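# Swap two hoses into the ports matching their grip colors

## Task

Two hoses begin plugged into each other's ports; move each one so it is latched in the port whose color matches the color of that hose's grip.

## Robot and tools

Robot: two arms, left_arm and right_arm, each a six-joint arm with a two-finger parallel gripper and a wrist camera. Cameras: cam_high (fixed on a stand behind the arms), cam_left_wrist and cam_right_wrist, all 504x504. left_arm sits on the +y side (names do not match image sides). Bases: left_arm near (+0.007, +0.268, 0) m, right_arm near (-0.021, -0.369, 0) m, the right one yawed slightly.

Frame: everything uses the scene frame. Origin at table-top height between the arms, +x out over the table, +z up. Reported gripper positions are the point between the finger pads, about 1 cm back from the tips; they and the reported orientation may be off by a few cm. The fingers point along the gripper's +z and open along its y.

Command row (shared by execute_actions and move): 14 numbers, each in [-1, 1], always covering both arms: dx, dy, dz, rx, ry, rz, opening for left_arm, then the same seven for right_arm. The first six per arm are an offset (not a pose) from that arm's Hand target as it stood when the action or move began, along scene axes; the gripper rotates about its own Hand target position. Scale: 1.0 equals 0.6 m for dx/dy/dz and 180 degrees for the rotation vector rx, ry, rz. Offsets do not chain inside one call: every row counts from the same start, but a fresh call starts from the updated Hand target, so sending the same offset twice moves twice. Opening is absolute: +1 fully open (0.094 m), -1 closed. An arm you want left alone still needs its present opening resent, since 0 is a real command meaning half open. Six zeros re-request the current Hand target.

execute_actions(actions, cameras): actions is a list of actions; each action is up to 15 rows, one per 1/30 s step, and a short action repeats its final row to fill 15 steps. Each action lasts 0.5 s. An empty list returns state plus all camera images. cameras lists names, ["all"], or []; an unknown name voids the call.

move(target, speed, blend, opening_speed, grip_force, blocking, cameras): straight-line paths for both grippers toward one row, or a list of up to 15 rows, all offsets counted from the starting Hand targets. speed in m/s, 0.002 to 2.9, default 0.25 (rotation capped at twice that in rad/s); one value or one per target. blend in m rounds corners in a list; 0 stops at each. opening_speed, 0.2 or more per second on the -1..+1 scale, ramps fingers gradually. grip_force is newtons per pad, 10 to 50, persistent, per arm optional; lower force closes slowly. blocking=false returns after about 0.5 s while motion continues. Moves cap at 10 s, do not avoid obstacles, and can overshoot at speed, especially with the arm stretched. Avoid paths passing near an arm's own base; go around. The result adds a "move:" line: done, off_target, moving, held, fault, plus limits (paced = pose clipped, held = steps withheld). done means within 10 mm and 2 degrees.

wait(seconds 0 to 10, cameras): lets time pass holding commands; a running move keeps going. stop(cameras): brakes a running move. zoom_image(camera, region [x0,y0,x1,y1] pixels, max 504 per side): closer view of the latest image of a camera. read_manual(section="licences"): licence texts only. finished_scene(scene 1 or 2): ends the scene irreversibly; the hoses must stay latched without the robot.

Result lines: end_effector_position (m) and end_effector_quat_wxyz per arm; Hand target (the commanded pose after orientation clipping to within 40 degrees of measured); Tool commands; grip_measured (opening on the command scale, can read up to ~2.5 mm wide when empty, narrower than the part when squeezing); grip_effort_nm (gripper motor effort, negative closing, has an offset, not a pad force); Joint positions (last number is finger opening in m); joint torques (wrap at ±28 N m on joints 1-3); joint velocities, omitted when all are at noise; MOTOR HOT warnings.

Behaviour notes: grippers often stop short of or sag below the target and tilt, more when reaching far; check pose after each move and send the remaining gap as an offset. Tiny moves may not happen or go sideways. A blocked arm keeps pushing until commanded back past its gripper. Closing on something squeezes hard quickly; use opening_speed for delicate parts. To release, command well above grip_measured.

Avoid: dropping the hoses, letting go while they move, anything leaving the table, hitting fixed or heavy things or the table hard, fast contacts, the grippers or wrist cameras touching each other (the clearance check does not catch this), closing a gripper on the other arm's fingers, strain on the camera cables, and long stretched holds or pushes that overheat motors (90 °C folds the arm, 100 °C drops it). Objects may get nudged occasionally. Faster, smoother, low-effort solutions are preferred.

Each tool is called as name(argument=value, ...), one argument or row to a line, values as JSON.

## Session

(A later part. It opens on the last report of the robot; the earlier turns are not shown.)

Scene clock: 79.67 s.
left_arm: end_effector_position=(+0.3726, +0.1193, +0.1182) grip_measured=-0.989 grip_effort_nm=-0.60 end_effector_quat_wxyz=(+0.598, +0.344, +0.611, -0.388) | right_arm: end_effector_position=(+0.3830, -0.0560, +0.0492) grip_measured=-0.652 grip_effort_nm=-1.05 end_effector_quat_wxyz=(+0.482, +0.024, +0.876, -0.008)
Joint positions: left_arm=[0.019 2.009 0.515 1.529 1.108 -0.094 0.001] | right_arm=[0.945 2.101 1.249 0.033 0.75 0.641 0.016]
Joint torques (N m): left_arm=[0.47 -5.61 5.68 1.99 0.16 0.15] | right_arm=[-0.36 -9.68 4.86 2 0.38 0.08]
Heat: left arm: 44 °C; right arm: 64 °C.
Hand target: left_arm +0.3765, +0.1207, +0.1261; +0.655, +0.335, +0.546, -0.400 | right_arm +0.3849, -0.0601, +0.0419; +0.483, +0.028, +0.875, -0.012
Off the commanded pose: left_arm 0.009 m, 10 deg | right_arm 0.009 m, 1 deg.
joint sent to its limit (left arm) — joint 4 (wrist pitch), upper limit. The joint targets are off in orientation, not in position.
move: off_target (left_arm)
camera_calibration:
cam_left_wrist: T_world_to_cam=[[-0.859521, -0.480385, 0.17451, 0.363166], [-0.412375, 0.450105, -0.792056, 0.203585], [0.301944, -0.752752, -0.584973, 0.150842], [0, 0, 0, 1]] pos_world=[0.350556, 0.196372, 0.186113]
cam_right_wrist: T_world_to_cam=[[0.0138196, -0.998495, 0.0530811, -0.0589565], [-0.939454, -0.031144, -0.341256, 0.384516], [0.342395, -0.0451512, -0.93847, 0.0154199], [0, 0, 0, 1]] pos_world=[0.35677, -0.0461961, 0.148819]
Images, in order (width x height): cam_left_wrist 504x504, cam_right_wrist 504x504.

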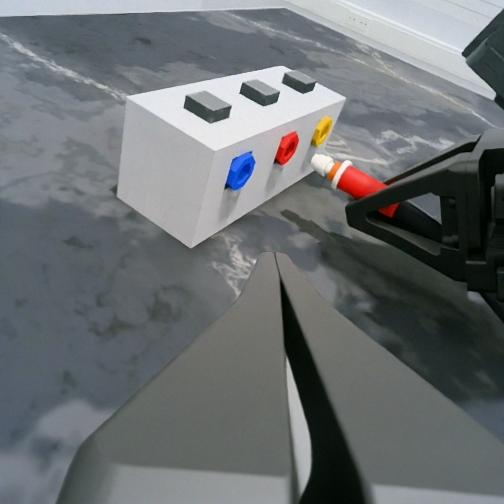

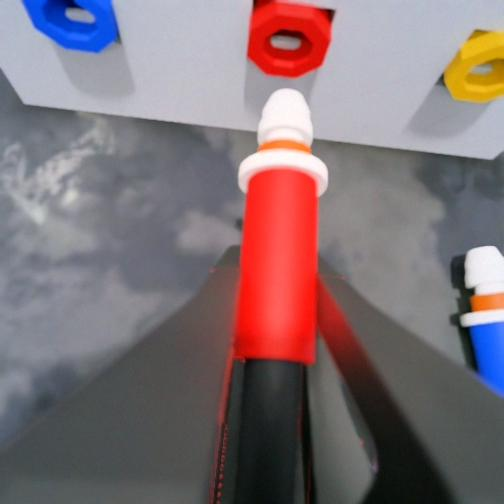

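move(
  target=[0,0,0,0,0,0,-1, 0.0385,0.0118,0.02,0,0,-0.003,-0.8],
  speed=0.1,
  cameras=["cam_left_wrist","cam_right_wrist"],
)

zoom_image(
  camera="cam_left_wrist",
  region=[270, 125, 410, 225],
)

Scene clock: 81.53 s.
left_arm: end_effector_position=(+0.3726, +0.1193, +0.1182) grip_measured=-0.989 grip_effort_nm=-0.60 end_effector_quat_wxyz=(+0.598, +0.344, +0.611, -0.388) | right_arm: end_effector_position=(+0.3999, -0.0590, +0.0501) grip_measured=-0.652 grip_effort_nm=-1.04 end_effector_quat_wxyz=(+0.478, +0.028, +0.878, -0.020)
Joint positions: left_arm=[0.019 2.009 0.515 1.529 1.108 -0.094 0.001] | right_arm=[0.914 2.136 1.32 -0.014 0.744 0.626 0.016]
Joint torques (N m): left_arm=[0.49 -5.61 5.7 1.99 0.16 0.15] | right_arm=[-0.18 -9.65 9.13 1.78 0.28 0.02]
Heat: left arm: 44 °C; right arm: 63 °C.
Hand target: left_arm +0.3765, +0.1207, +0.1261; +0.655, +0.335, +0.546, -0.400 | right_arm +0.4080, -0.0531, +0.0538; +0.483, +0.032, +0.875, -0.015
Off the commanded pose: left_arm 0.009 m, 10 deg | right_arm 0.011 m, 1 deg.
joint sent to its limit (left arm) — joint 4 (wrist pitch), upper limit. The joint targets are off in orientation, not in position.
move: off_target (left_arm, right_arm)
camera_calibration:
cam_left_wrist: T_world_to_cam=[[-0.859521, -0.480385, 0.17451, 0.363166], [-0.412375, 0.450105, -0.792056, 0.203585], [0.301944, -0.752752, -0.584973, 0.150842], [0, 0, 0, 1]] pos_world=[0.350556, 0.196372, 0.186113]
cam_right_wrist: T_world_to_cam=[[-0.00448724, -0.99755, 0.0698071, -0.0557886], [-0.94353, -0.018901, -0.330748, 0.402433], [0.331257, -0.0673492, -0.941134, 0.0136307], [0, 0, 0, 1]] pos_world=[0.374942, -0.0471275, 0.149827]
Images, in order (width x height): cam_left_wrist 504x504, cam_right_wrist 504x504.

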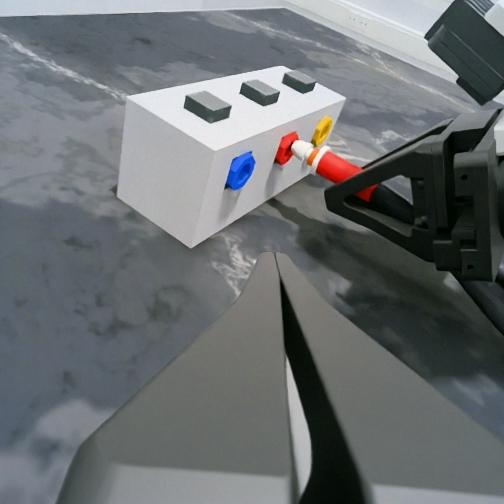

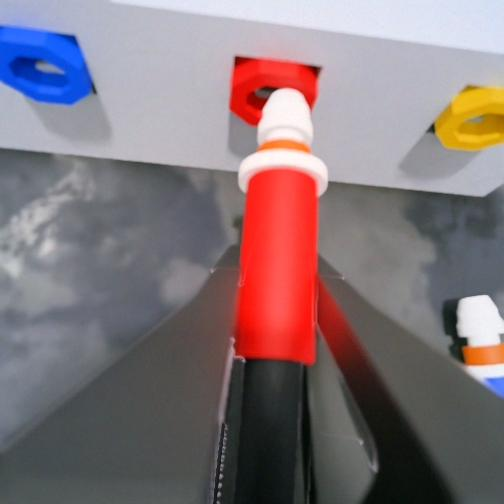

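Scaled by 3.600 from the camera's 504x504 image, which has a finer 720x720 frame.

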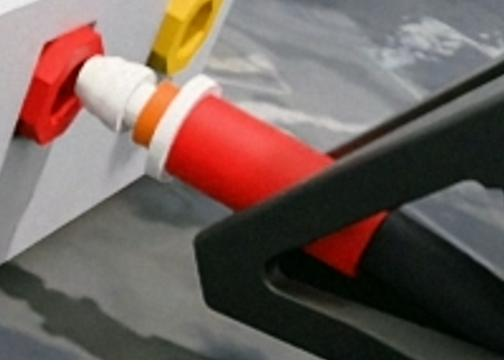

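move(
  target=[0,0,0,0,0,0,-1, 0.008,0.013,-0.002,0,0,0,-0.8],
  speed=0.1,
  cameras=["cam_left_wrist","cam_right_wrist"],
)

zoom_image(
  camera="cam_left_wrist",
  region=[270, 125, 410, 225],
)

Scene clock: 82.80 s.
left_arm: end_effector_position=(+0.3726, +0.1193, +0.1182) grip_measured=-0.989 grip_effort_nm=-0.60 end_effector_quat_wxyz=(+0.598, +0.344, +0.611, -0.388) | right_arm: end_effector_position=(+0.4043, -0.0541, +0.0474) grip_measured=-0.652 grip_effort_nm=-1.04 end_effector_quat_wxyz=(+0.475, +0.026, +0.879, -0.025)
Joint positions: left_arm=[0.019 2.009 0.515 1.529 1.108 -0.094 0.001] | right_arm=[0.914 2.166 1.365 -0.04 0.745 0.626 0.016]
Joint torques (N m): left_arm=[0.47 -5.61 5.71 1.99 0.16 0.15] | right_arm=[0.16 -9.88 9.54 1.86 0.3 0.03]
Heat: left arm: 44 °C; right arm: 63 °C.
Hand target: left_arm +0.3765, +0.1207, +0.1261; +0.655, +0.335, +0.546, -0.400 | right_arm +0.4128, -0.0453, +0.0526; +0.483, +0.032, +0.875, -0.015
Off the commanded pose: left_arm 0.009 m, 10 deg | right_arm 0.013 m, 2 deg.
joint sent to its limit (left arm) — joint 4 (wrist pitch), upper limit. The joint targets are off in orientation, not in position.
move: off_target (left_arm, right_arm)
camera_calibration:
cam_left_wrist: T_world_to_cam=[[-0.859521, -0.480385, 0.17451, 0.363166], [-0.412375, 0.450105, -0.792056, 0.203585], [0.301944, -0.752752, -0.584973, 0.150842], [0, 0, 0, 1]] pos_world=[0.350556, 0.196372, 0.186113]
cam_right_wrist: T_world_to_cam=[[-0.004719, -0.996814, 0.0796187, -0.0510327], [-0.945913, -0.0213782, -0.323716, 0.406222], [0.324387, -0.0768399, -0.942798, 0.012269], [0, 0, 0, 1]] pos_world=[0.38003, -0.0412431, 0.147131]
Images, in order (width x height): cam_left_wrist 504x504, cam_right_wrist 504x504.

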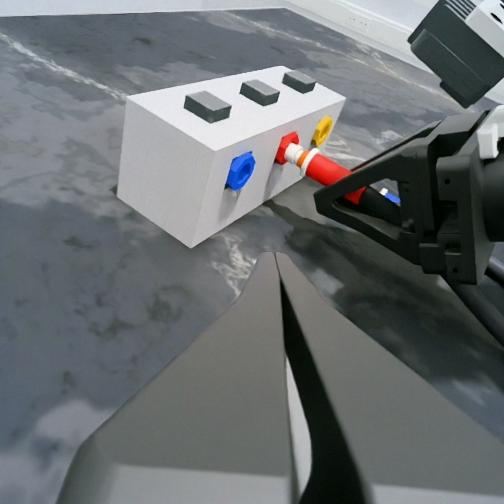

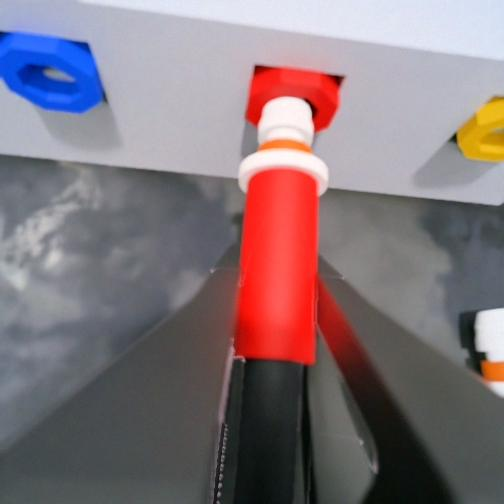

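Scaled by 3.600 from the camera's 504x504 image, which has a finer 720x720 frame.

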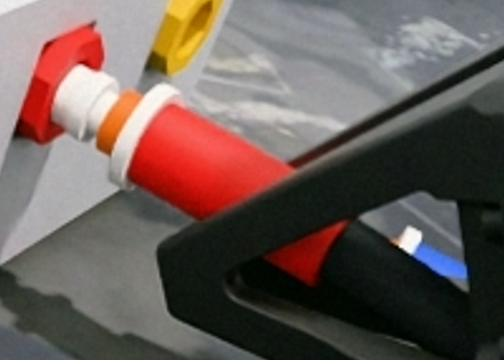

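move(
  target=[0,0,0,0,0,0,-1, 0.06,-0.01,0.002,0,0,0.003,-0.8],
  speed=0.1,
  cameras=["cam_left_wrist","cam_right_wrist"],
)

zoom_image(
  camera="cam_left_wrist",
  region=[270, 125, 410, 225],
)

Scene clock: 84.00 s.
left_arm: end_effector_position=(+0.3726, +0.1193, +0.1182) grip_measured=-0.989 grip_effort_nm=-0.60 end_effector_quat_wxyz=(+0.598, +0.344, +0.611, -0.388) | right_arm: end_effector_position=(+0.4136, -0.0592, +0.0412) grip_measured=-0.653 grip_effort_nm=-1.04 end_effector_quat_wxyz=(+0.456, +0.001, +0.889, -0.047)
Joint positions: left_arm=[0.019 2.009 0.515 1.529 1.108 -0.094 0.001] | right_arm=[0.887 2.193 1.416 -0.101 0.719 0.569 0.016]
Joint torques (N m): left_arm=[0.47 -5.61 5.71 1.99 0.15 0.15] | right_arm=[-3.63 -9.11 11.22 2.78 0.01 -0.14]
Heat: left arm: 44 °C; right arm: 63 °C.
Hand target: left_arm +0.3765, +0.1207, +0.1261; +0.655, +0.335, +0.546, -0.400 | right_arm +0.4488, -0.0514, +0.0538; +0.483, +0.028, +0.875, -0.013
Off the commanded pose: left_arm 0.009 m, 10 deg | right_arm 0.038 m, 6 deg.
joint sent to its limit (left arm) — joint 4 (wrist pitch), upper limit. The joint targets are off in orientation, not in position.
move: off_target (left_arm, right_arm)
camera_calibration:
cam_left_wrist: T_world_to_cam=[[-0.859521, -0.480385, 0.17451, 0.363166], [-0.412375, 0.450105, -0.792056, 0.203585], [0.301944, -0.752752, -0.584973, 0.150842], [0, 0, 0, 1]] pos_world=[0.350556, 0.196372, 0.186113]
cam_right_wrist: T_world_to_cam=[[0.0224968, -0.98977, 0.140888, -0.068927], [-0.958103, -0.0615939, -0.279721, 0.413729], [0.285538, -0.128693, -0.949688, 0.0163476], [0, 0, 0, 1]] pos_world=[0.393278, -0.0406348, 0.140965]
Images, in order (width x height): cam_left_wrist 504x504, cam_right_wrist 504x504.

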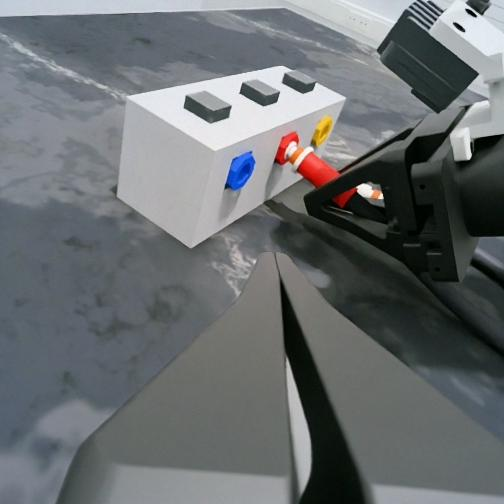

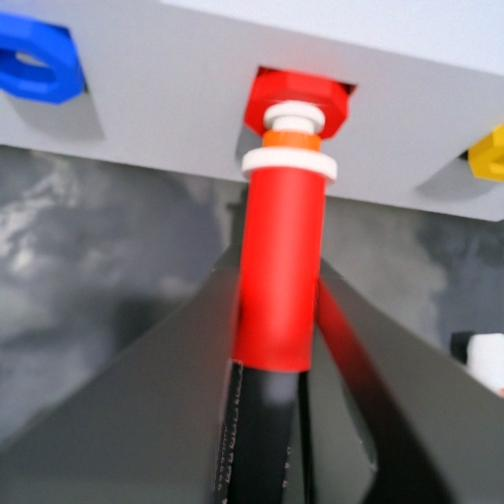

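Scaled by 3.600 from the camera's 504x504 image, which has a finer 720x720 frame.

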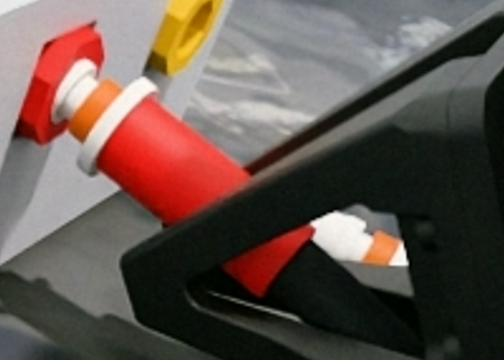

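move(
  target=[
    [0,0,0,0,0,0,-1, -0.05,0.0,0.06,0,0,0.012,-0.8],
    [0,0,0,0,0,0,-1, -0.045,-0.006,0.0,0,0,0.012,-0.8],
  ],
  speed=0.1,
  cameras=["cam_left_wrist","cam_right_wrist"],
)

zoom_image(
  camera="cam_left_wrist",
  region=[270, 125, 410, 225],
)

Scene clock: 85.80 s.
left_arm: end_effector_position=(+0.3726, +0.1193, +0.1182) grip_measured=-0.989 grip_effort_nm=-0.60 end_effector_quat_wxyz=(+0.598, +0.344, +0.611, -0.388) | right_arm: end_effector_position=(+0.4124, -0.0590, +0.0420) grip_measured=-0.653 grip_effort_nm=-1.05 end_effector_quat_wxyz=(+0.463, +0.002, +0.886, -0.024)
Joint positions: left_arm=[0.019 2.009 0.515 1.529 1.108 -0.094 0.001] | right_arm=[0.882 2.168 1.36 -0.024 0.689 0.559 0.016]
Joint torques (N m): left_arm=[0.47 -5.61 5.7 1.99 0.16 0.14] | right_arm=[-0.47 -12.26 5.57 2.56 0.24 -0.1]
Heat: left arm: 43 °C; right arm: 64 °C.
Hand target: left_arm +0.3765, +0.1207, +0.1261; +0.655, +0.335, +0.546, -0.400 | right_arm +0.4217, -0.0549, +0.0537; +0.483, +0.011, +0.875, -0.003
Off the commanded pose: left_arm 0.009 m, 10 deg | right_arm 0.016 m, 4 deg.
joint sent to its limit (left arm) — joint 4 (wrist pitch), upper limit. The joint targets are off in orientation, not in position.
move: off_target (left_arm, right_arm)
camera_calibration:
cam_left_wrist: T_world_to_cam=[[-0.859521, -0.480385, 0.17451, 0.363166], [-0.412375, 0.450105, -0.792056, 0.203585], [0.301944, -0.752752, -0.584973, 0.150842], [0, 0, 0, 1]] pos_world=[0.350556, 0.196372, 0.186113]
cam_right_wrist: T_world_to_cam=[[0.0407483, -0.994138, 0.100145, -0.0748462], [-0.952955, -0.0687974, -0.295201, 0.410912], [0.30036, -0.0834046, -0.950172, 0.0140411], [0, 0, 0, 1]] pos_world=[0.390413, -0.0449667, 0.142138]
Images, in order (width x height): cam_left_wrist 504x504, cam_right_wrist 504x504.

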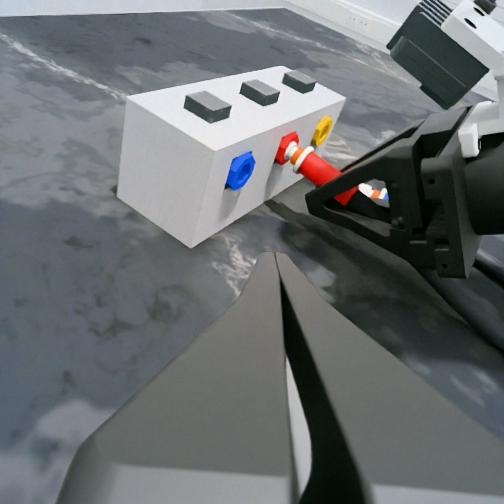

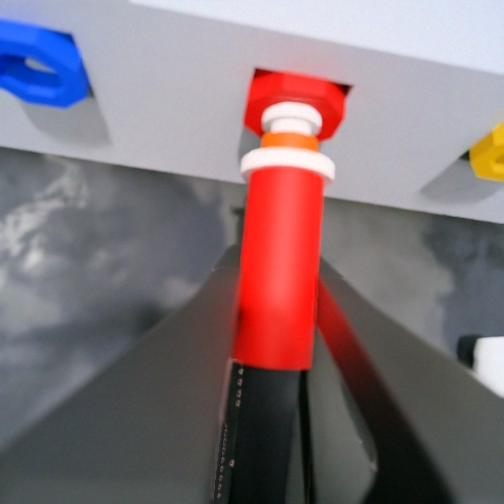

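Scaled by 3.600 from the camera's 504x504 image, which has a finer 720x720 frame.

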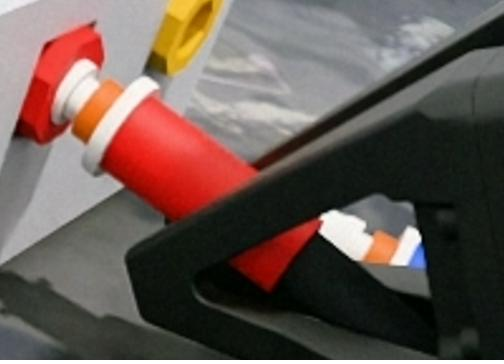

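move(
  target=[0,0,0,0,0,0,-1, 0.0,-0.002,0.03,0,0,0.0,-0.8],
  speed=0.1,
)

Scene clock: 86.63 s.
left_arm: end_effector_position=(+0.3726, +0.1193, +0.1182) grip_measured=-0.989 grip_effort_nm=-0.60 end_effector_quat_wxyz=(+0.598, +0.344, +0.611, -0.388) | right_arm: end_effector_position=(+0.4120, -0.0594, +0.0425) grip_measured=-0.653 grip_effort_nm=-1.05 end_effector_quat_wxyz=(+0.462, -0.001, +0.887, -0.027)
Joint positions: left_arm=[0.019 2.009 0.515 1.529 1.108 -0.094 0.001] | right_arm=[0.882 2.166 1.36 -0.029 0.689 0.553 0.016]
Joint torques (N m): left_arm=[0.47 -5.63 5.7 1.99 0.15 0.14] | right_arm=[-0.73 -15.25 6.91 2.01 0.21 -0.05]
Heat: left arm: 43 °C; right arm: 64 °C.
Hand target: left_arm +0.3765, +0.1207, +0.1261; +0.655, +0.335, +0.546, -0.400 | right_arm +0.4218, -0.0561, +0.0720; +0.483, +0.011, +0.875, -0.003
Off the commanded pose: left_arm 0.009 m, 10 deg | right_arm 0.031 m, 4 deg.
joint sent to its limit (left arm) — joint 4 (wrist pitch), upper limit. The joint targets are off in orientation, not in position.
move: off_target (left_arm, right_arm)

move(
  target=[0,0,0,0,0,0,-1, 0.0,-0.002,0.02,0,0.045,0.0,-0.8],
  speed=0.1,
  cameras=["cam_left_wrist","cam_right_wrist"],
)

zoom_image(
  camera="cam_left_wrist",
  region=[270, 125, 410, 225],
)

Scene clock: 88.27 s.
left_arm: end_effector_position=(+0.3726, +0.1193, +0.1182) grip_measured=-0.989 grip_effort_nm=-0.60 end_effector_quat_wxyz=(+0.598, +0.344, +0.611, -0.388) | right_arm: end_effector_position=(+0.4093, -0.0608, +0.0473) grip_measured=-0.653 grip_effort_nm=-1.04 end_effector_quat_wxyz=(+0.393, -0.013, +0.919, -0.026)
Joint positions: left_arm=[0.019 2.009 0.515 1.529 1.108 -0.094 0.001] | right_arm=[0.853 2.159 1.49 -0.298 0.577 0.59 0.016]
Joint torques (N m): left_arm=[0.49 -5.61 5.7 1.99 0.16 0.15] | right_arm=[-0.57 -15.32 9.69 1.49 0.41 0.21]
Heat: left arm: 43 °C; right arm: 65 °C.
Hand target: left_arm +0.3765, +0.1207, +0.1261; +0.655, +0.335, +0.546, -0.400 | right_arm +0.4218, -0.0574, +0.0838; +0.420, +0.011, +0.907, -0.004
Off the commanded pose: left_arm 0.009 m, 10 deg | right_arm 0.039 m, 5 deg.
joint sent to its limit (left arm) — joint 4 (wrist pitch), upper limit. The joint targets are off in orientation, not in position.
move: off_target (left_arm, right_arm)
camera_calibration:
cam_left_wrist: T_world_to_cam=[[-0.859521, -0.480385, 0.17451, 0.363166], [-0.412375, 0.450105, -0.792056, 0.203585], [0.301944, -0.752752, -0.584973, 0.150842], [0, 0, 0, 1]] pos_world=[0.350556, 0.196372, 0.186113]
cam_right_wrist: T_world_to_cam=[[0.0785797, -0.99137, 0.104931, -0.0927144], [-0.985146, -0.0933421, -0.144134, 0.413969], [0.152685, -0.0920461, -0.983979, 0.0813403], [0, 0, 0, 1]] pos_world=[0.402686, -0.0457866, 0.149433]
Images, in order (width x height): cam_left_wrist 504x504, cam_right_wrist 504x504.

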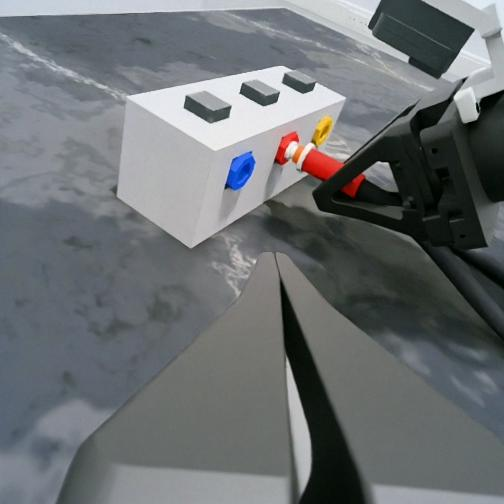

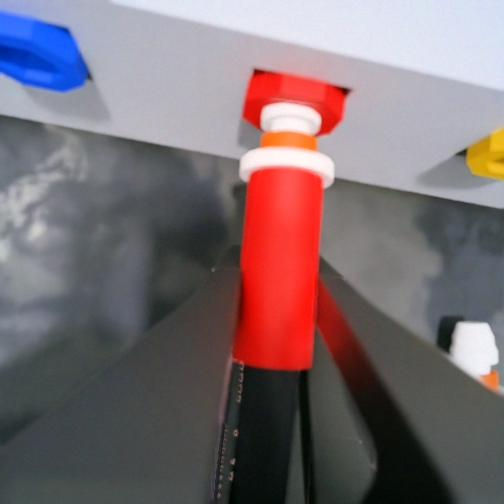

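Scaled by 3.600 from the camera's 504x504 image, which has a finer 720x720 frame.

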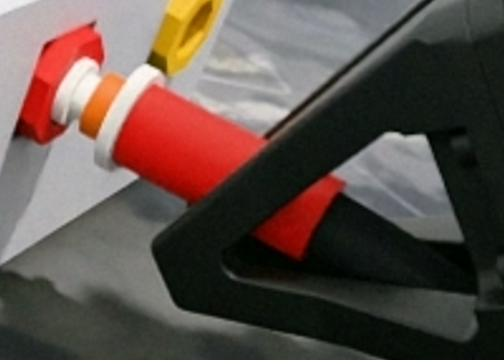

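move(
  target=[0,0,0,0,0,0,-1, 0.1,0.002,0.0,0,0.0,0.0,-0.8],
  speed=0.1,
  cameras=["cam_left_wrist","cam_right_wrist"],
)

zoom_image(
  camera="cam_left_wrist",
  region=[270, 125, 410, 225],
)

Scene clock: 89.67 s.
left_arm: end_effector_position=(+0.3726, +0.1193, +0.1182) grip_measured=-0.989 grip_effort_nm=-0.60 end_effector_quat_wxyz=(+0.598, +0.344, +0.611, -0.388) | right_arm: end_effector_position=(+0.4114, -0.0635, +0.0475) grip_measured=-0.653 grip_effort_nm=-1.05 end_effector_quat_wxyz=(+0.324, -0.046, +0.944, -0.038)
Joint positions: left_arm=[0.019 2.009 0.515 1.529 1.108 -0.094 0.001] | right_arm=[0.817 2.206 1.66 -0.541 0.475 0.55 0.016]
Joint torques (N m): left_arm=[0.47 -5.61 5.68 1.99 0.16 0.14] | right_arm=[-4.62 -10.54 12.82 3.38 0.98 -0.05]
Heat: left arm: 43 °C; right arm: 65 °C.
Hand target: left_arm +0.3765, +0.1207, +0.1261; +0.655, +0.335, +0.546, -0.400 | right_arm +0.4818, -0.0560, +0.0839; +0.420, +0.011, +0.907, -0.004
Off the commanded pose: left_arm 0.009 m, 10 deg | right_arm 0.080 m, 14 deg.
joint sent to its limit (left arm) — joint 4 (wrist pitch), upper limit. The joint targets are off in orientation, not in position.
move: off_target (left_arm, right_arm)
camera_calibration:
cam_left_wrist: T_world_to_cam=[[-0.859521, -0.480385, 0.17451, 0.363166], [-0.412375, 0.450105, -0.792056, 0.203585], [0.301944, -0.752752, -0.584973, 0.150842], [0, 0, 0, 1]] pos_world=[0.350556, 0.196372, 0.186113]
cam_right_wrist: T_world_to_cam=[[0.142348, -0.980244, 0.13733, -0.122489], [-0.989756, -0.142502, 0.00876307, 0.407328], [0.0109798, -0.137171, -0.990487, 0.136734], [0, 0, 0, 1]] pos_world=[0.41909, -0.0432681, 0.148685]
Images, in order (width x height): cam_left_wrist 504x504, cam_right_wrist 504x504.

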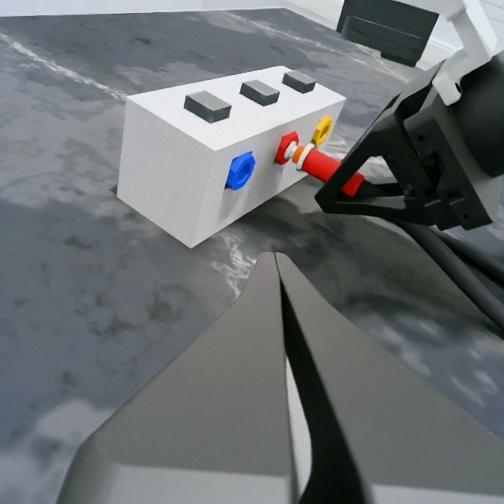

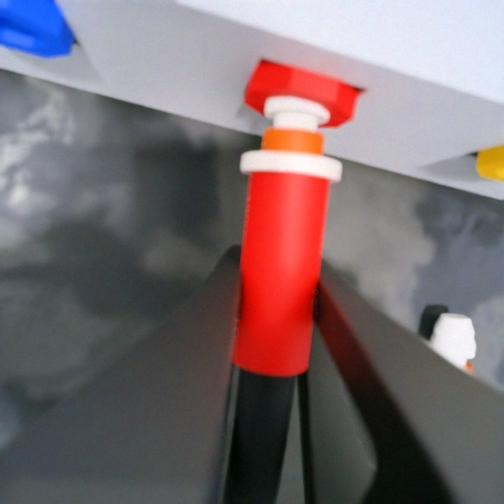

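Scaled by 3.600 from the camera's 504x504 image, which has a finer 720x720 frame.

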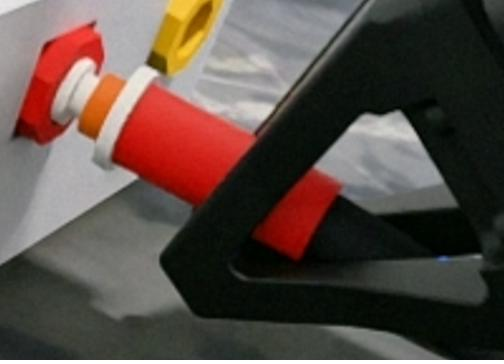

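move(
  target=[0,0,0,0,0,0,-1, -0.09,-0.004,-0.01,0,0.0,-0.03,-0.8],
  speed=0.1,
  cameras=["cam_left_wrist","cam_right_wrist"],
)

zoom_image(
  camera="cam_left_wrist",
  region=[270, 125, 410, 225],
)

Scene clock: 91.27 s.
left_arm: end_effector_position=(+0.3726, +0.1193, +0.1182) grip_measured=-0.989 grip_effort_nm=-0.60 end_effector_quat_wxyz=(+0.598, +0.344, +0.611, -0.388) | right_arm: end_effector_position=(+0.4100, -0.0583, +0.0496) grip_measured=-0.653 grip_effort_nm=-1.04 end_effector_quat_wxyz=(+0.366, +0.020, +0.930, -0.034)
Joint positions: left_arm=[0.019 2.009 0.515 1.529 1.108 -0.094 0.001] | right_arm=[0.854 2.206 1.622 -0.47 0.573 0.69 0.016]
Joint torques (N m): left_arm=[0.49 -5.61 5.7 1.99 0.15 0.15] | right_arm=[0.01 -14.37 6.63 2.24 1.13 0.26]
Heat: left arm: 43 °C; right arm: 66 °C.
Hand target: left_arm +0.3765, +0.1207, +0.1261; +0.655, +0.335, +0.546, -0.400 | right_arm +0.4277, -0.0585, +0.0777; +0.420, +0.054, +0.906, -0.024
Off the commanded pose: left_arm 0.009 m, 10 deg | right_arm 0.033 m, 8 deg.
joint sent to its limit (left arm) — joint 4 (wrist pitch), upper limit. The joint targets are off in orientation, not in position.
move: off_target (left_arm, right_arm)
camera_calibration:
cam_left_wrist: T_world_to_cam=[[-0.859521, -0.480385, 0.17451, 0.363166], [-0.412375, 0.450105, -0.792056, 0.203585], [0.301944, -0.752752, -0.584973, 0.150842], [0, 0, 0, 1]] pos_world=[0.350556, 0.196372, 0.186113]
cam_right_wrist: T_world_to_cam=[[0.016455, -0.995654, 0.0916599, -0.0645585], [-0.995818, -0.0245591, -0.0880013, 0.420831], [0.0898699, -0.0898284, -0.991894, 0.109971], [0, 0, 0, 1]] pos_world=[0.41025, -0.0440643, 0.15203]
Images, in order (width x height): cam_left_wrist 504x504, cam_right_wrist 504x504.

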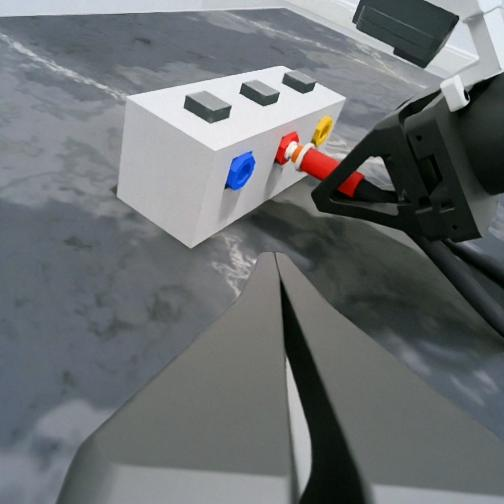

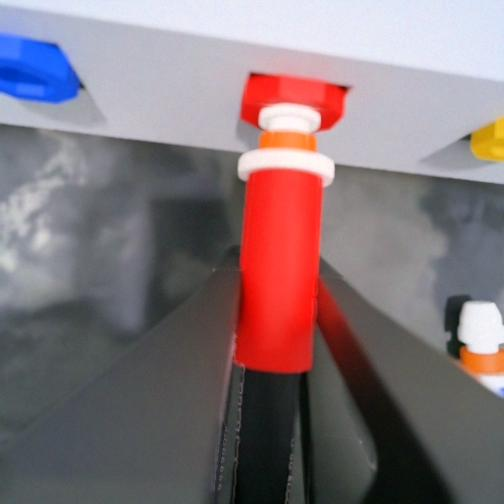

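Scaled by 3.600 from the camera's 504x504 image, which has a finer 720x720 frame.

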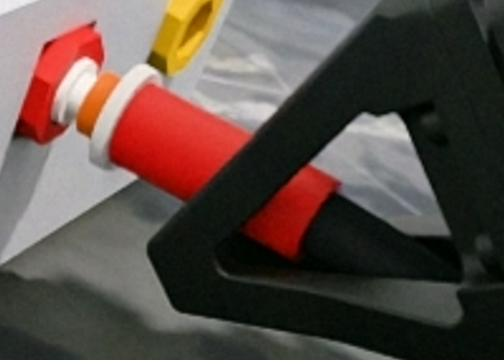

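move(
  target=[0,0,0,0,0,0,-1, 0.12,-0.006,0.0,0,-0.02,-0.02,-0.8],
  speed=0.1,
  cameras=["cam_left_wrist","cam_right_wrist"],
)

zoom_image(
  camera="cam_left_wrist",
  region=[270, 125, 410, 225],
)

Scene clock: 92.77 s.
left_arm: end_effector_position=(+0.3726, +0.1193, +0.1182) grip_measured=-0.989 grip_effort_nm=-0.60 end_effector_quat_wxyz=(+0.598, +0.344, +0.611, -0.388) | right_arm: end_effector_position=(+0.4151, -0.0611, +0.0416) grip_measured=-0.654 grip_effort_nm=-1.04 end_effector_quat_wxyz=(+0.339, +0.007, +0.938, -0.072)
Joint positions: left_arm=[0.019 2.009 0.515 1.529 1.108 -0.094 0.001] | right_arm=[0.847 2.286 1.757 -0.616 0.585 0.681 0.016]
Joint torques (N m): left_arm=[0.46 -5.61 5.72 1.99 0.15 0.14] | right_arm=[-6.61 -10.65 12.89 3.57 1.36 -0.05]
Heat: left arm: 43 °C; right arm: 66 °C.
Hand target: left_arm +0.3765, +0.1207, +0.1261; +0.655, +0.335, +0.546, -0.400 | right_arm +0.4998, -0.0622, +0.0779; +0.447, +0.083, +0.890, -0.035
Off the commanded pose: left_arm 0.009 m, 10 deg | right_arm 0.092 m, 17 deg.
joint sent to its limit (left arm) — joint 4 (wrist pitch), upper limit. The joint targets are off in orientation, not in position.
move: off_target (left_arm, right_arm)
camera_calibration:
cam_left_wrist: T_world_to_cam=[[-0.859521, -0.480385, 0.17451, 0.363166], [-0.412375, 0.450105, -0.792056, 0.203585], [0.301944, -0.752752, -0.584973, 0.150842], [0, 0, 0, 1]] pos_world=[0.350556, 0.196372, 0.186113]
cam_right_wrist: T_world_to_cam=[[0.0183002, -0.985366, 0.169467, -0.0700588], [-0.999299, -0.0235647, -0.0291057, 0.424193], [0.0326732, -0.168816, -0.985106, 0.119967], [0, 0, 0, 1]] pos_world=[0.421258, -0.0387853, 0.142399]
Images, in order (width x height): cam_left_wrist 504x504, cam_right_wrist 504x504.

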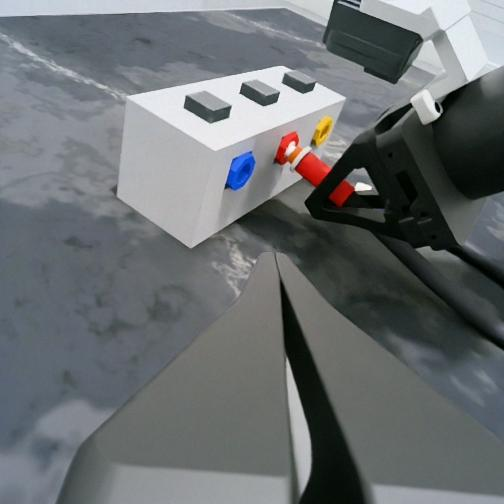

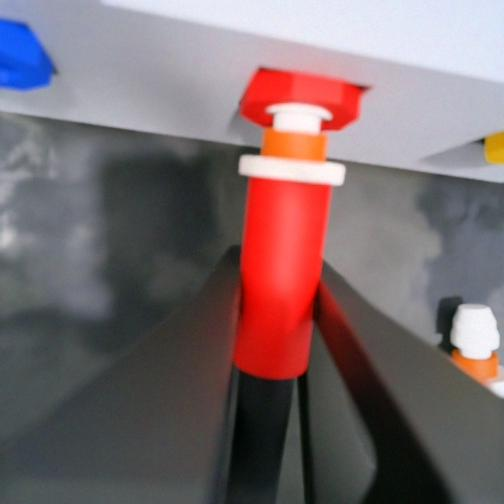

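Scaled by 3.600 from the camera's 504x504 image, which has a finer 720x720 frame.

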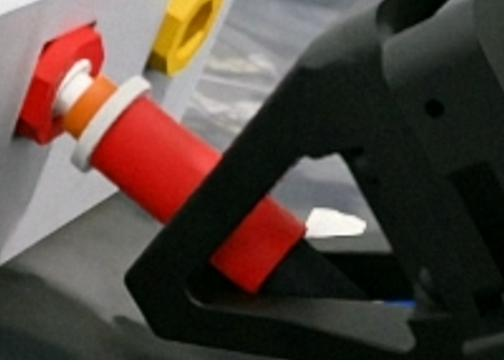

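move(
  target=[
    [0,0,0,0,0,0,-1, -0.12,0.006,0.02,0,0.03,0.0,-0.8],
    [0,0,0,0,0,0,-1, 0.0,0.004,0.04,0,0.03,0.0,-0.8],
  ],
  speed=0.1,
  cameras=["cam_left_wrist","cam_right_wrist"],
)

zoom_image(
  camera="cam_left_wrist",
  region=[270, 125, 410, 225],
)

Scene clock: 95.33 s.
left_arm: end_effector_position=(+0.3726, +0.1193, +0.1182) grip_measured=-0.989 grip_effort_nm=-0.60 end_effector_quat_wxyz=(+0.598, +0.344, +0.611, -0.388) | right_arm: end_effector_position=(+0.4111, -0.0604, +0.0522) grip_measured=-0.654 grip_effort_nm=-1.04 end_effector_quat_wxyz=(+0.273, +0.009, +0.959, -0.073)
Joint positions: left_arm=[0.019 2.009 0.515 1.529 1.108 -0.094 0.001] | right_arm=[0.826 2.347 1.976 -0.888 0.489 0.716 0.016]
Joint torques (N m): left_arm=[0.47 -5.64 5.7 1.99 0.15 0.15] | right_arm=[-5.67 -13.19 13.74 3.18 1.76 0.03]
Heat: left arm: 43 °C; right arm: 67 °C.
Hand target: left_arm +0.3765, +0.1207, +0.1261; +0.655, +0.335, +0.546, -0.400 | right_arm +0.4998, -0.0598, +0.1019; +0.405, +0.081, +0.910, -0.039
Off the commanded pose: left_arm 0.009 m, 10 deg | right_arm 0.102 m, 19 deg.
joint sent to its limit (left arm) — joint 4 (wrist pitch), upper limit. The joint targets are off in orientation, not in position.
move: off_target (left_arm, right_arm)
camera_calibration:
cam_left_wrist: T_world_to_cam=[[-0.859521, -0.480385, 0.17451, 0.363166], [-0.412375, 0.450105, -0.792056, 0.203585], [0.301944, -0.752752, -0.584973, 0.150842], [0, 0, 0, 1]] pos_world=[0.350556, 0.196372, 0.186113]
cam_right_wrist: T_world_to_cam=[[0.0268244, -0.986266, 0.162975, -0.0742702], [-0.993946, -0.00893796, 0.109507, 0.412021], [-0.106546, -0.164925, -0.980534, 0.187918], [0, 0, 0, 1]] pos_world=[0.431541, -0.0385751, 0.151245]
Images, in order (width x height): cam_left_wrist 504x504, cam_right_wrist 504x504.

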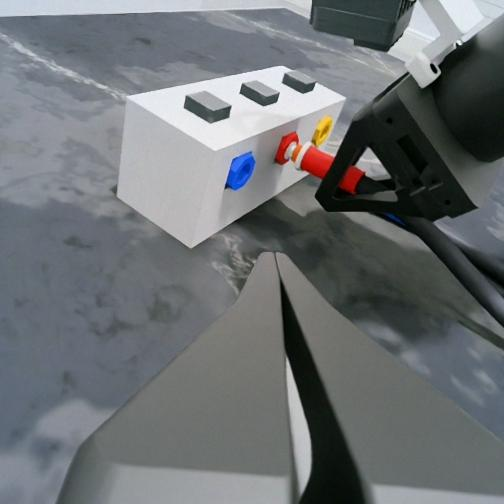

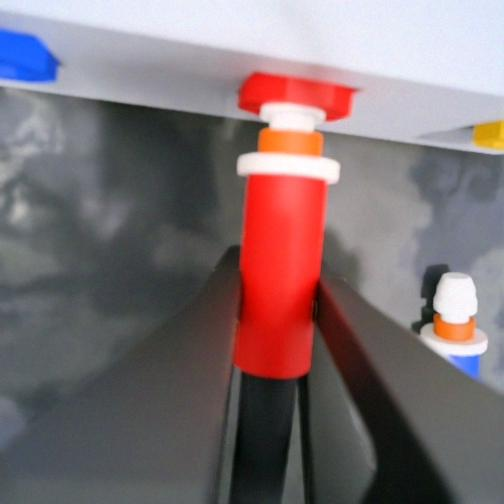

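Scaled by 3.600 from the camera's 504x504 image, which has a finer 720x720 frame.

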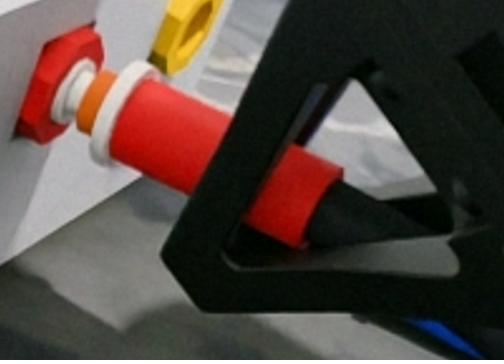

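move(
  target=[0,0,0,0,0,0,-1, 0.08,-0.005,-0.012,0,0.0,-0.012,-0.8],
  speed=0.15,
  cameras=["cam_left_wrist","cam_right_wrist"],
)

zoom_image(
  camera="cam_left_wrist",
  region=[270, 125, 410, 225],
)

Scene clock: 97.03 s.
left_arm: end_effector_position=(+0.3726, +0.1193, +0.1182) grip_measured=-0.989 grip_effort_nm=-0.60 end_effector_quat_wxyz=(+0.598, +0.344, +0.611, -0.388) | right_arm: end_effector_position=(+0.4166, -0.0618, +0.0519) grip_measured=-0.654 grip_effort_nm=-1.05 end_effector_quat_wxyz=(+0.213, +0.005, +0.972, -0.096)
Joint positions: left_arm=[0.019 2.009 0.515 1.529 1.108 -0.094 0.001] | right_arm=[0.801 2.511 2.311 -1.177 0.433 0.717 0.016]
Joint torques (N m): left_arm=[0.47 -5.61 5.7 1.99 0.16 0.14] | right_arm=[-8.16 -13.18 13.49 3.98 2.27 0.2]
Heat: left arm: 42 °C; right arm: 67 °C.
Hand target: left_arm +0.3765, +0.1207, +0.1261; +0.655, +0.335, +0.546, -0.400 | right_arm +0.5478, -0.0627, +0.0946; +0.404, +0.098, +0.908, -0.047
Off the commanded pose: left_arm 0.009 m, 10 deg | right_arm 0.138 m, 26 deg.
joint sent to its limit (left arm) — joint 4 (wrist pitch), upper limit. The joint targets are off in orientation, not in position.
move: off_target (left_arm, right_arm)
camera_calibration:
cam_left_wrist: T_world_to_cam=[[-0.859521, -0.480385, 0.17451, 0.363166], [-0.412375, 0.450105, -0.792056, 0.203585], [0.301944, -0.752752, -0.584973, 0.150842], [0, 0, 0, 1]] pos_world=[0.350556, 0.196372, 0.186113]
cam_right_wrist: T_world_to_cam=[[0.0370699, -0.979015, 0.200388, -0.0815237], [-0.973144, 0.0102237, 0.229972, 0.403719], [-0.227194, -0.203531, -0.952343, 0.234426], [0, 0, 0, 1]] pos_world=[0.449159, -0.0362274, 0.146746]
Images, in order (width x height): cam_left_wrist 504x504, cam_right_wrist 504x504.

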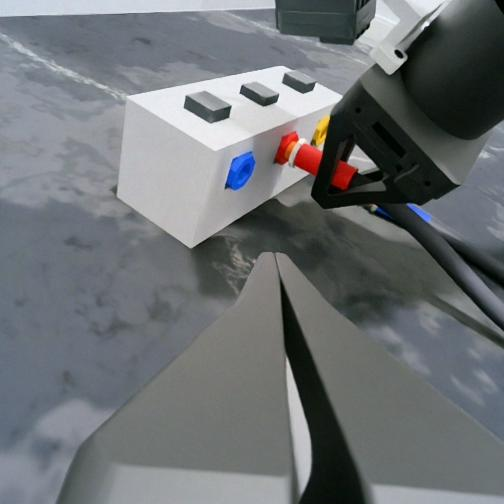

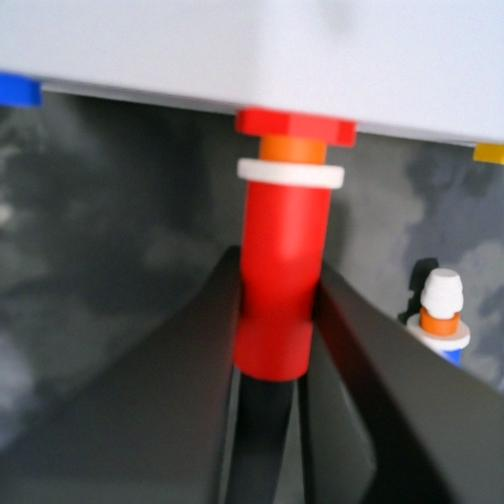

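Scaled by 3.600 from the camera's 504x504 image, which has a finer 720x720 frame.

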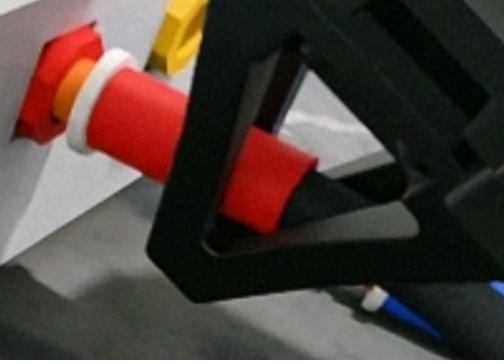

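move(
  target=[0,0,0,0,0,0,-1, 0.06,-0.004,-0.012,0,-0.03,-0.005,-0.8],
  speed=0.15,
  cameras=["cam_left_wrist","cam_right_wrist"],
)

zoom_image(
  camera="cam_left_wrist",
  region=[270, 125, 410, 225],
)

Scene clock: 98.73 s.
left_arm: end_effector_position=(+0.3726, +0.1193, +0.1182) grip_measured=-0.989 grip_effort_nm=-0.60 end_effector_quat_wxyz=(+0.598, +0.344, +0.611, -0.388) | right_arm: end_effector_position=(+0.4231, -0.0621, +0.0497) grip_measured=-0.654 grip_effort_nm=-1.05 end_effector_quat_wxyz=(+0.205, +0.012, +0.973, -0.108)
Joint positions: left_arm=[0.019 2.009 0.515 1.529 1.108 -0.094 0.001] | right_arm=[0.794 2.605 2.483 -1.286 0.44 0.731 0.016]
Joint torques (N m): left_arm=[0.47 -5.63 5.7 1.99 0.15 0.14] | right_arm=[-9.52 -12.89 13.2 4.57 2.73 0.11]
Heat: left arm: 42 °C; right arm: 67 °C.
Hand target: left_arm +0.3765, +0.1207, +0.1261; +0.655, +0.335, +0.546, -0.400 | right_arm +0.5838, -0.0651, +0.0874; +0.446, +0.108, +0.888, -0.045
Off the commanded pose: left_arm 0.009 m, 10 deg | right_arm 0.165 m, 32 deg.
joint sent to its limit (left arm) — joint 4 (wrist pitch), upper limit. The joint targets are off in orientation, not in position.
move: off_target (left_arm, right_arm)
camera_calibration:
cam_left_wrist: T_world_to_cam=[[-0.859521, -0.480385, 0.17451, 0.363166], [-0.412375, 0.450105, -0.792056, 0.203585], [0.301944, -0.752752, -0.584973, 0.150842], [0, 0, 0, 1]] pos_world=[0.350556, 0.196372, 0.186113]
cam_right_wrist: T_world_to_cam=[[0.0198685, -0.975409, 0.219503, -0.075156], [-0.968919, 0.0353615, 0.244839, 0.409619], [-0.24658, -0.217546, -0.94439, 0.24065], [0, 0, 0, 1]] pos_world=[0.45772, -0.0354404, 0.143473]
Images, in order (width x height): cam_left_wrist 504x504, cam_right_wrist 504x504.

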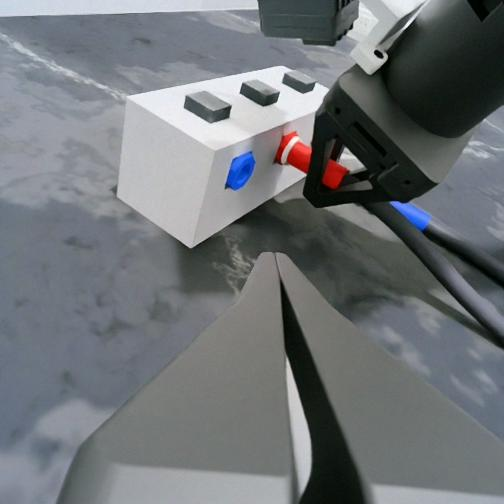

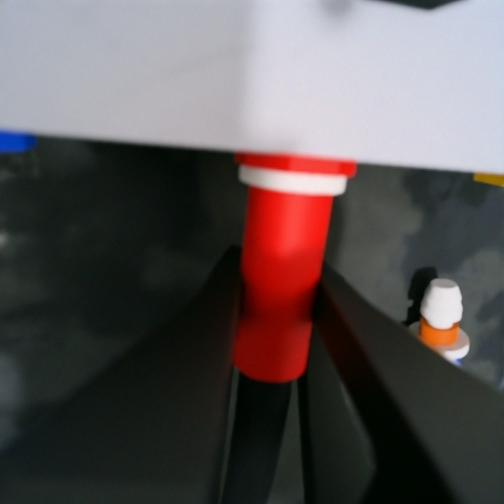

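Scaled by 3.600 from the camera's 504x504 image, which has a finer 720x720 frame.

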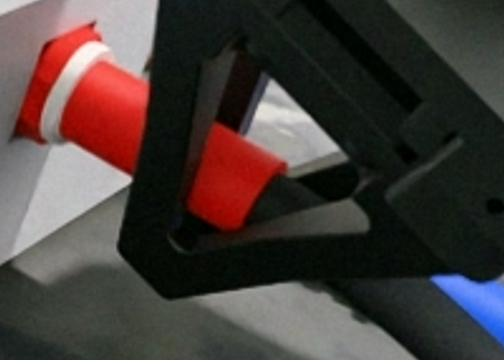

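zoom_image(
  camera="cam_left_wrist",
  region=[170, 50, 340, 190],
)

Scaled by 2.965 from the camera's 504x504 image, which has a finer 720x720 frame.

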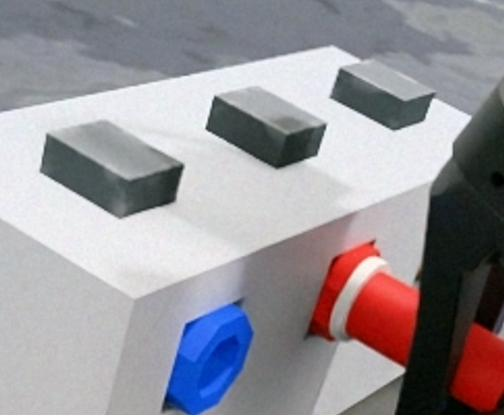

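move(
  target=[0,0,0,0,0,0,-1, -0.25,0.005,-0.045,-0.0444,0.17,0.0358,-0.8],
  speed=0.15,
  cameras=["cam_left_wrist","cam_right_wrist"],
)

zoom_image(
  camera="cam_left_wrist",
  region=[170, 50, 340, 190],
)

Scene clock: 101.37 s.
left_arm: end_effector_position=(+0.3726, +0.1193, +0.1182) grip_measured=-0.989 grip_effort_nm=-0.60 end_effector_quat_wxyz=(+0.598, +0.344, +0.611, -0.388) | right_arm: end_effector_position=(+0.4161, -0.0614, +0.0494) grip_measured=-0.655 grip_effort_nm=-1.05 end_effector_quat_wxyz=(+0.177, +0.004, +0.978, -0.112)
Joint positions: left_arm=[0.019 2.009 0.515 1.529 1.108 -0.094 0.001] | right_arm=[0.794 2.678 2.638 -1.415 0.406 0.728 0.016]
Joint torques (N m): left_arm=[0.47 -5.6 5.7 1.99 0.16 0.14] | right_arm=[-0.99 -13.49 10.14 0.84 0.6 -0.08]
Heat: left arm: 42 °C; right arm: 68 °C.
Hand target: left_arm +0.3765, +0.1207, +0.1261; +0.655, +0.335, +0.546, -0.400 | right_arm +0.4338, -0.0621, +0.0605; +0.204, +0.011, +0.973, -0.108
Off the commanded pose: left_arm 0.009 m, 10 deg | right_arm 0.021 m, 3 deg.
joint sent to its limit (left arm) — joint 4 (wrist pitch), upper limit. The joint targets are off in orientation, not in position.
move: off_target (left_arm, right_arm)
camera_calibration:
cam_left_wrist: T_world_to_cam=[[-0.859521, -0.480385, 0.17451, 0.363166], [-0.412375, 0.450105, -0.792056, 0.203585], [0.301944, -0.752752, -0.584973, 0.150842], [0, 0, 0, 1]] pos_world=[0.350556, 0.196372, 0.186113]
cam_right_wrist: T_world_to_cam=[[0.0406621, -0.973121, 0.226677, -0.0831133], [-0.953398, 0.0300929, 0.300212, 0.393341], [-0.298964, -0.228321, -0.926547, 0.2591], [0, 0, 0, 1]] pos_world=[0.455852, -0.0335581, 0.140823]
Images, in order (width x height): cam_left_wrist 504x504, cam_right_wrist 504x504.

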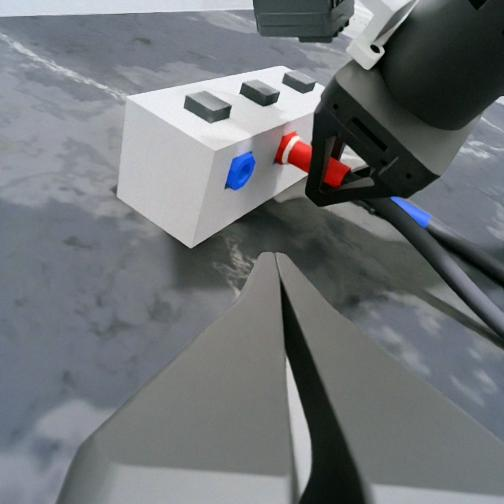

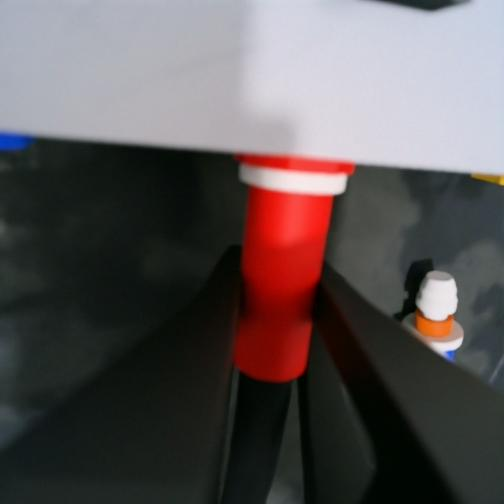

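Scaled by 2.965 from the camera's 504x504 image, which has a finer 720x720 frame.

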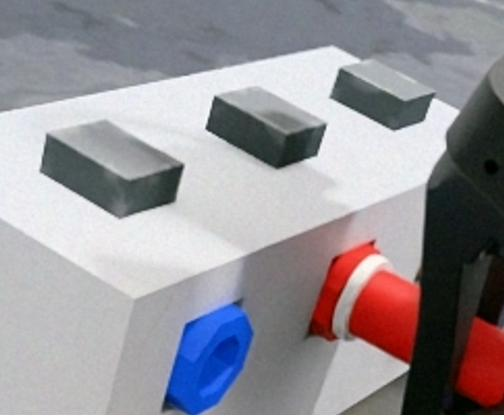

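move(
  target=[0,0,0,0,0,0,-1, -0.05,0.003,-0.005,0,0,0,-0.8],
  speed=0.1,
  cameras=["cam_left_wrist"],
)

zoom_image(
  camera="cam_left_wrist",
  region=[170, 50, 340, 190],
)

Scene clock: 102.53 s.
left_arm: end_effector_position=(+0.3726, +0.1193, +0.1182) grip_measured=-0.989 grip_effort_nm=-0.60 end_effector_quat_wxyz=(+0.598, +0.344, +0.611, -0.388) | right_arm: end_effector_position=(+0.4136, -0.0592, +0.0444) grip_measured=-0.655 grip_effort_nm=-1.05 end_effector_quat_wxyz=(+0.208, +0.010, +0.972, -0.112)
Joint positions: left_arm=[0.019 2.009 0.515 1.529 1.108 -0.094 0.001] | right_arm=[0.814 2.566 2.384 -1.236 0.455 0.749 0.016]
Joint torques (N m): left_arm=[0.47 -5.61 5.71 1.98 0.16 0.14] | right_arm=[0.91 -17.42 4.21 0.39 0.17 0.23]
Heat: left arm: 42 °C; right arm: 69 °C.
Hand target: left_arm +0.3765, +0.1207, +0.1261; +0.655, +0.335, +0.546, -0.400 | right_arm +0.4038, -0.0604, +0.0575; +0.204, +0.012, +0.973, -0.108
Off the commanded pose: left_arm 0.009 m, 10 deg | right_arm 0.016 m, 1 deg.
joint sent to its limit (left arm) — joint 4 (wrist pitch), upper limit. The joint targets are off in orientation, not in position.
move: off_target (left_arm, right_arm)
camera_calibration:
cam_left_wrist: T_world_to_cam=[[-0.859521, -0.480385, 0.17451, 0.363166], [-0.412375, 0.450105, -0.792056, 0.203585], [0.301944, -0.752752, -0.584973, 0.150842], [0, 0, 0, 1]] pos_world=[0.350556, 0.196372, 0.186113]
Images, in order (width x height): cam_left_wrist 504x504.

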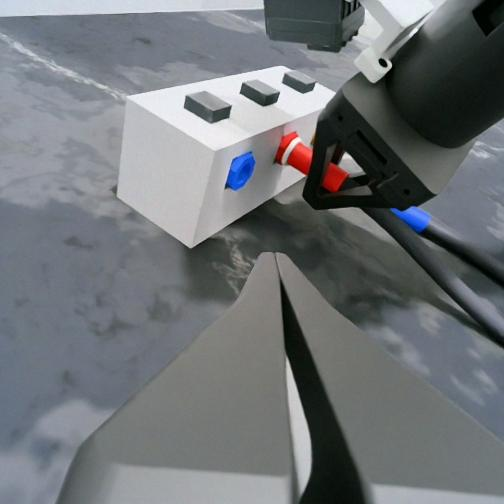

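Scaled by 2.965 from the camera's 504x504 image, which has a finer 720x720 frame.

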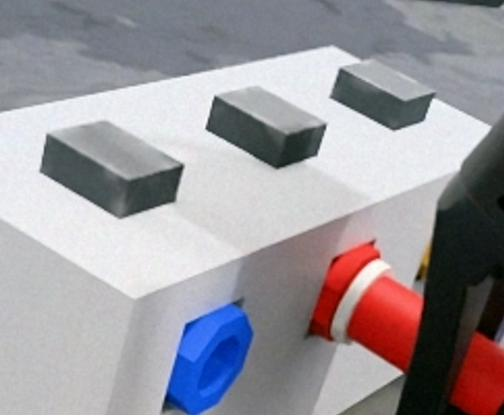

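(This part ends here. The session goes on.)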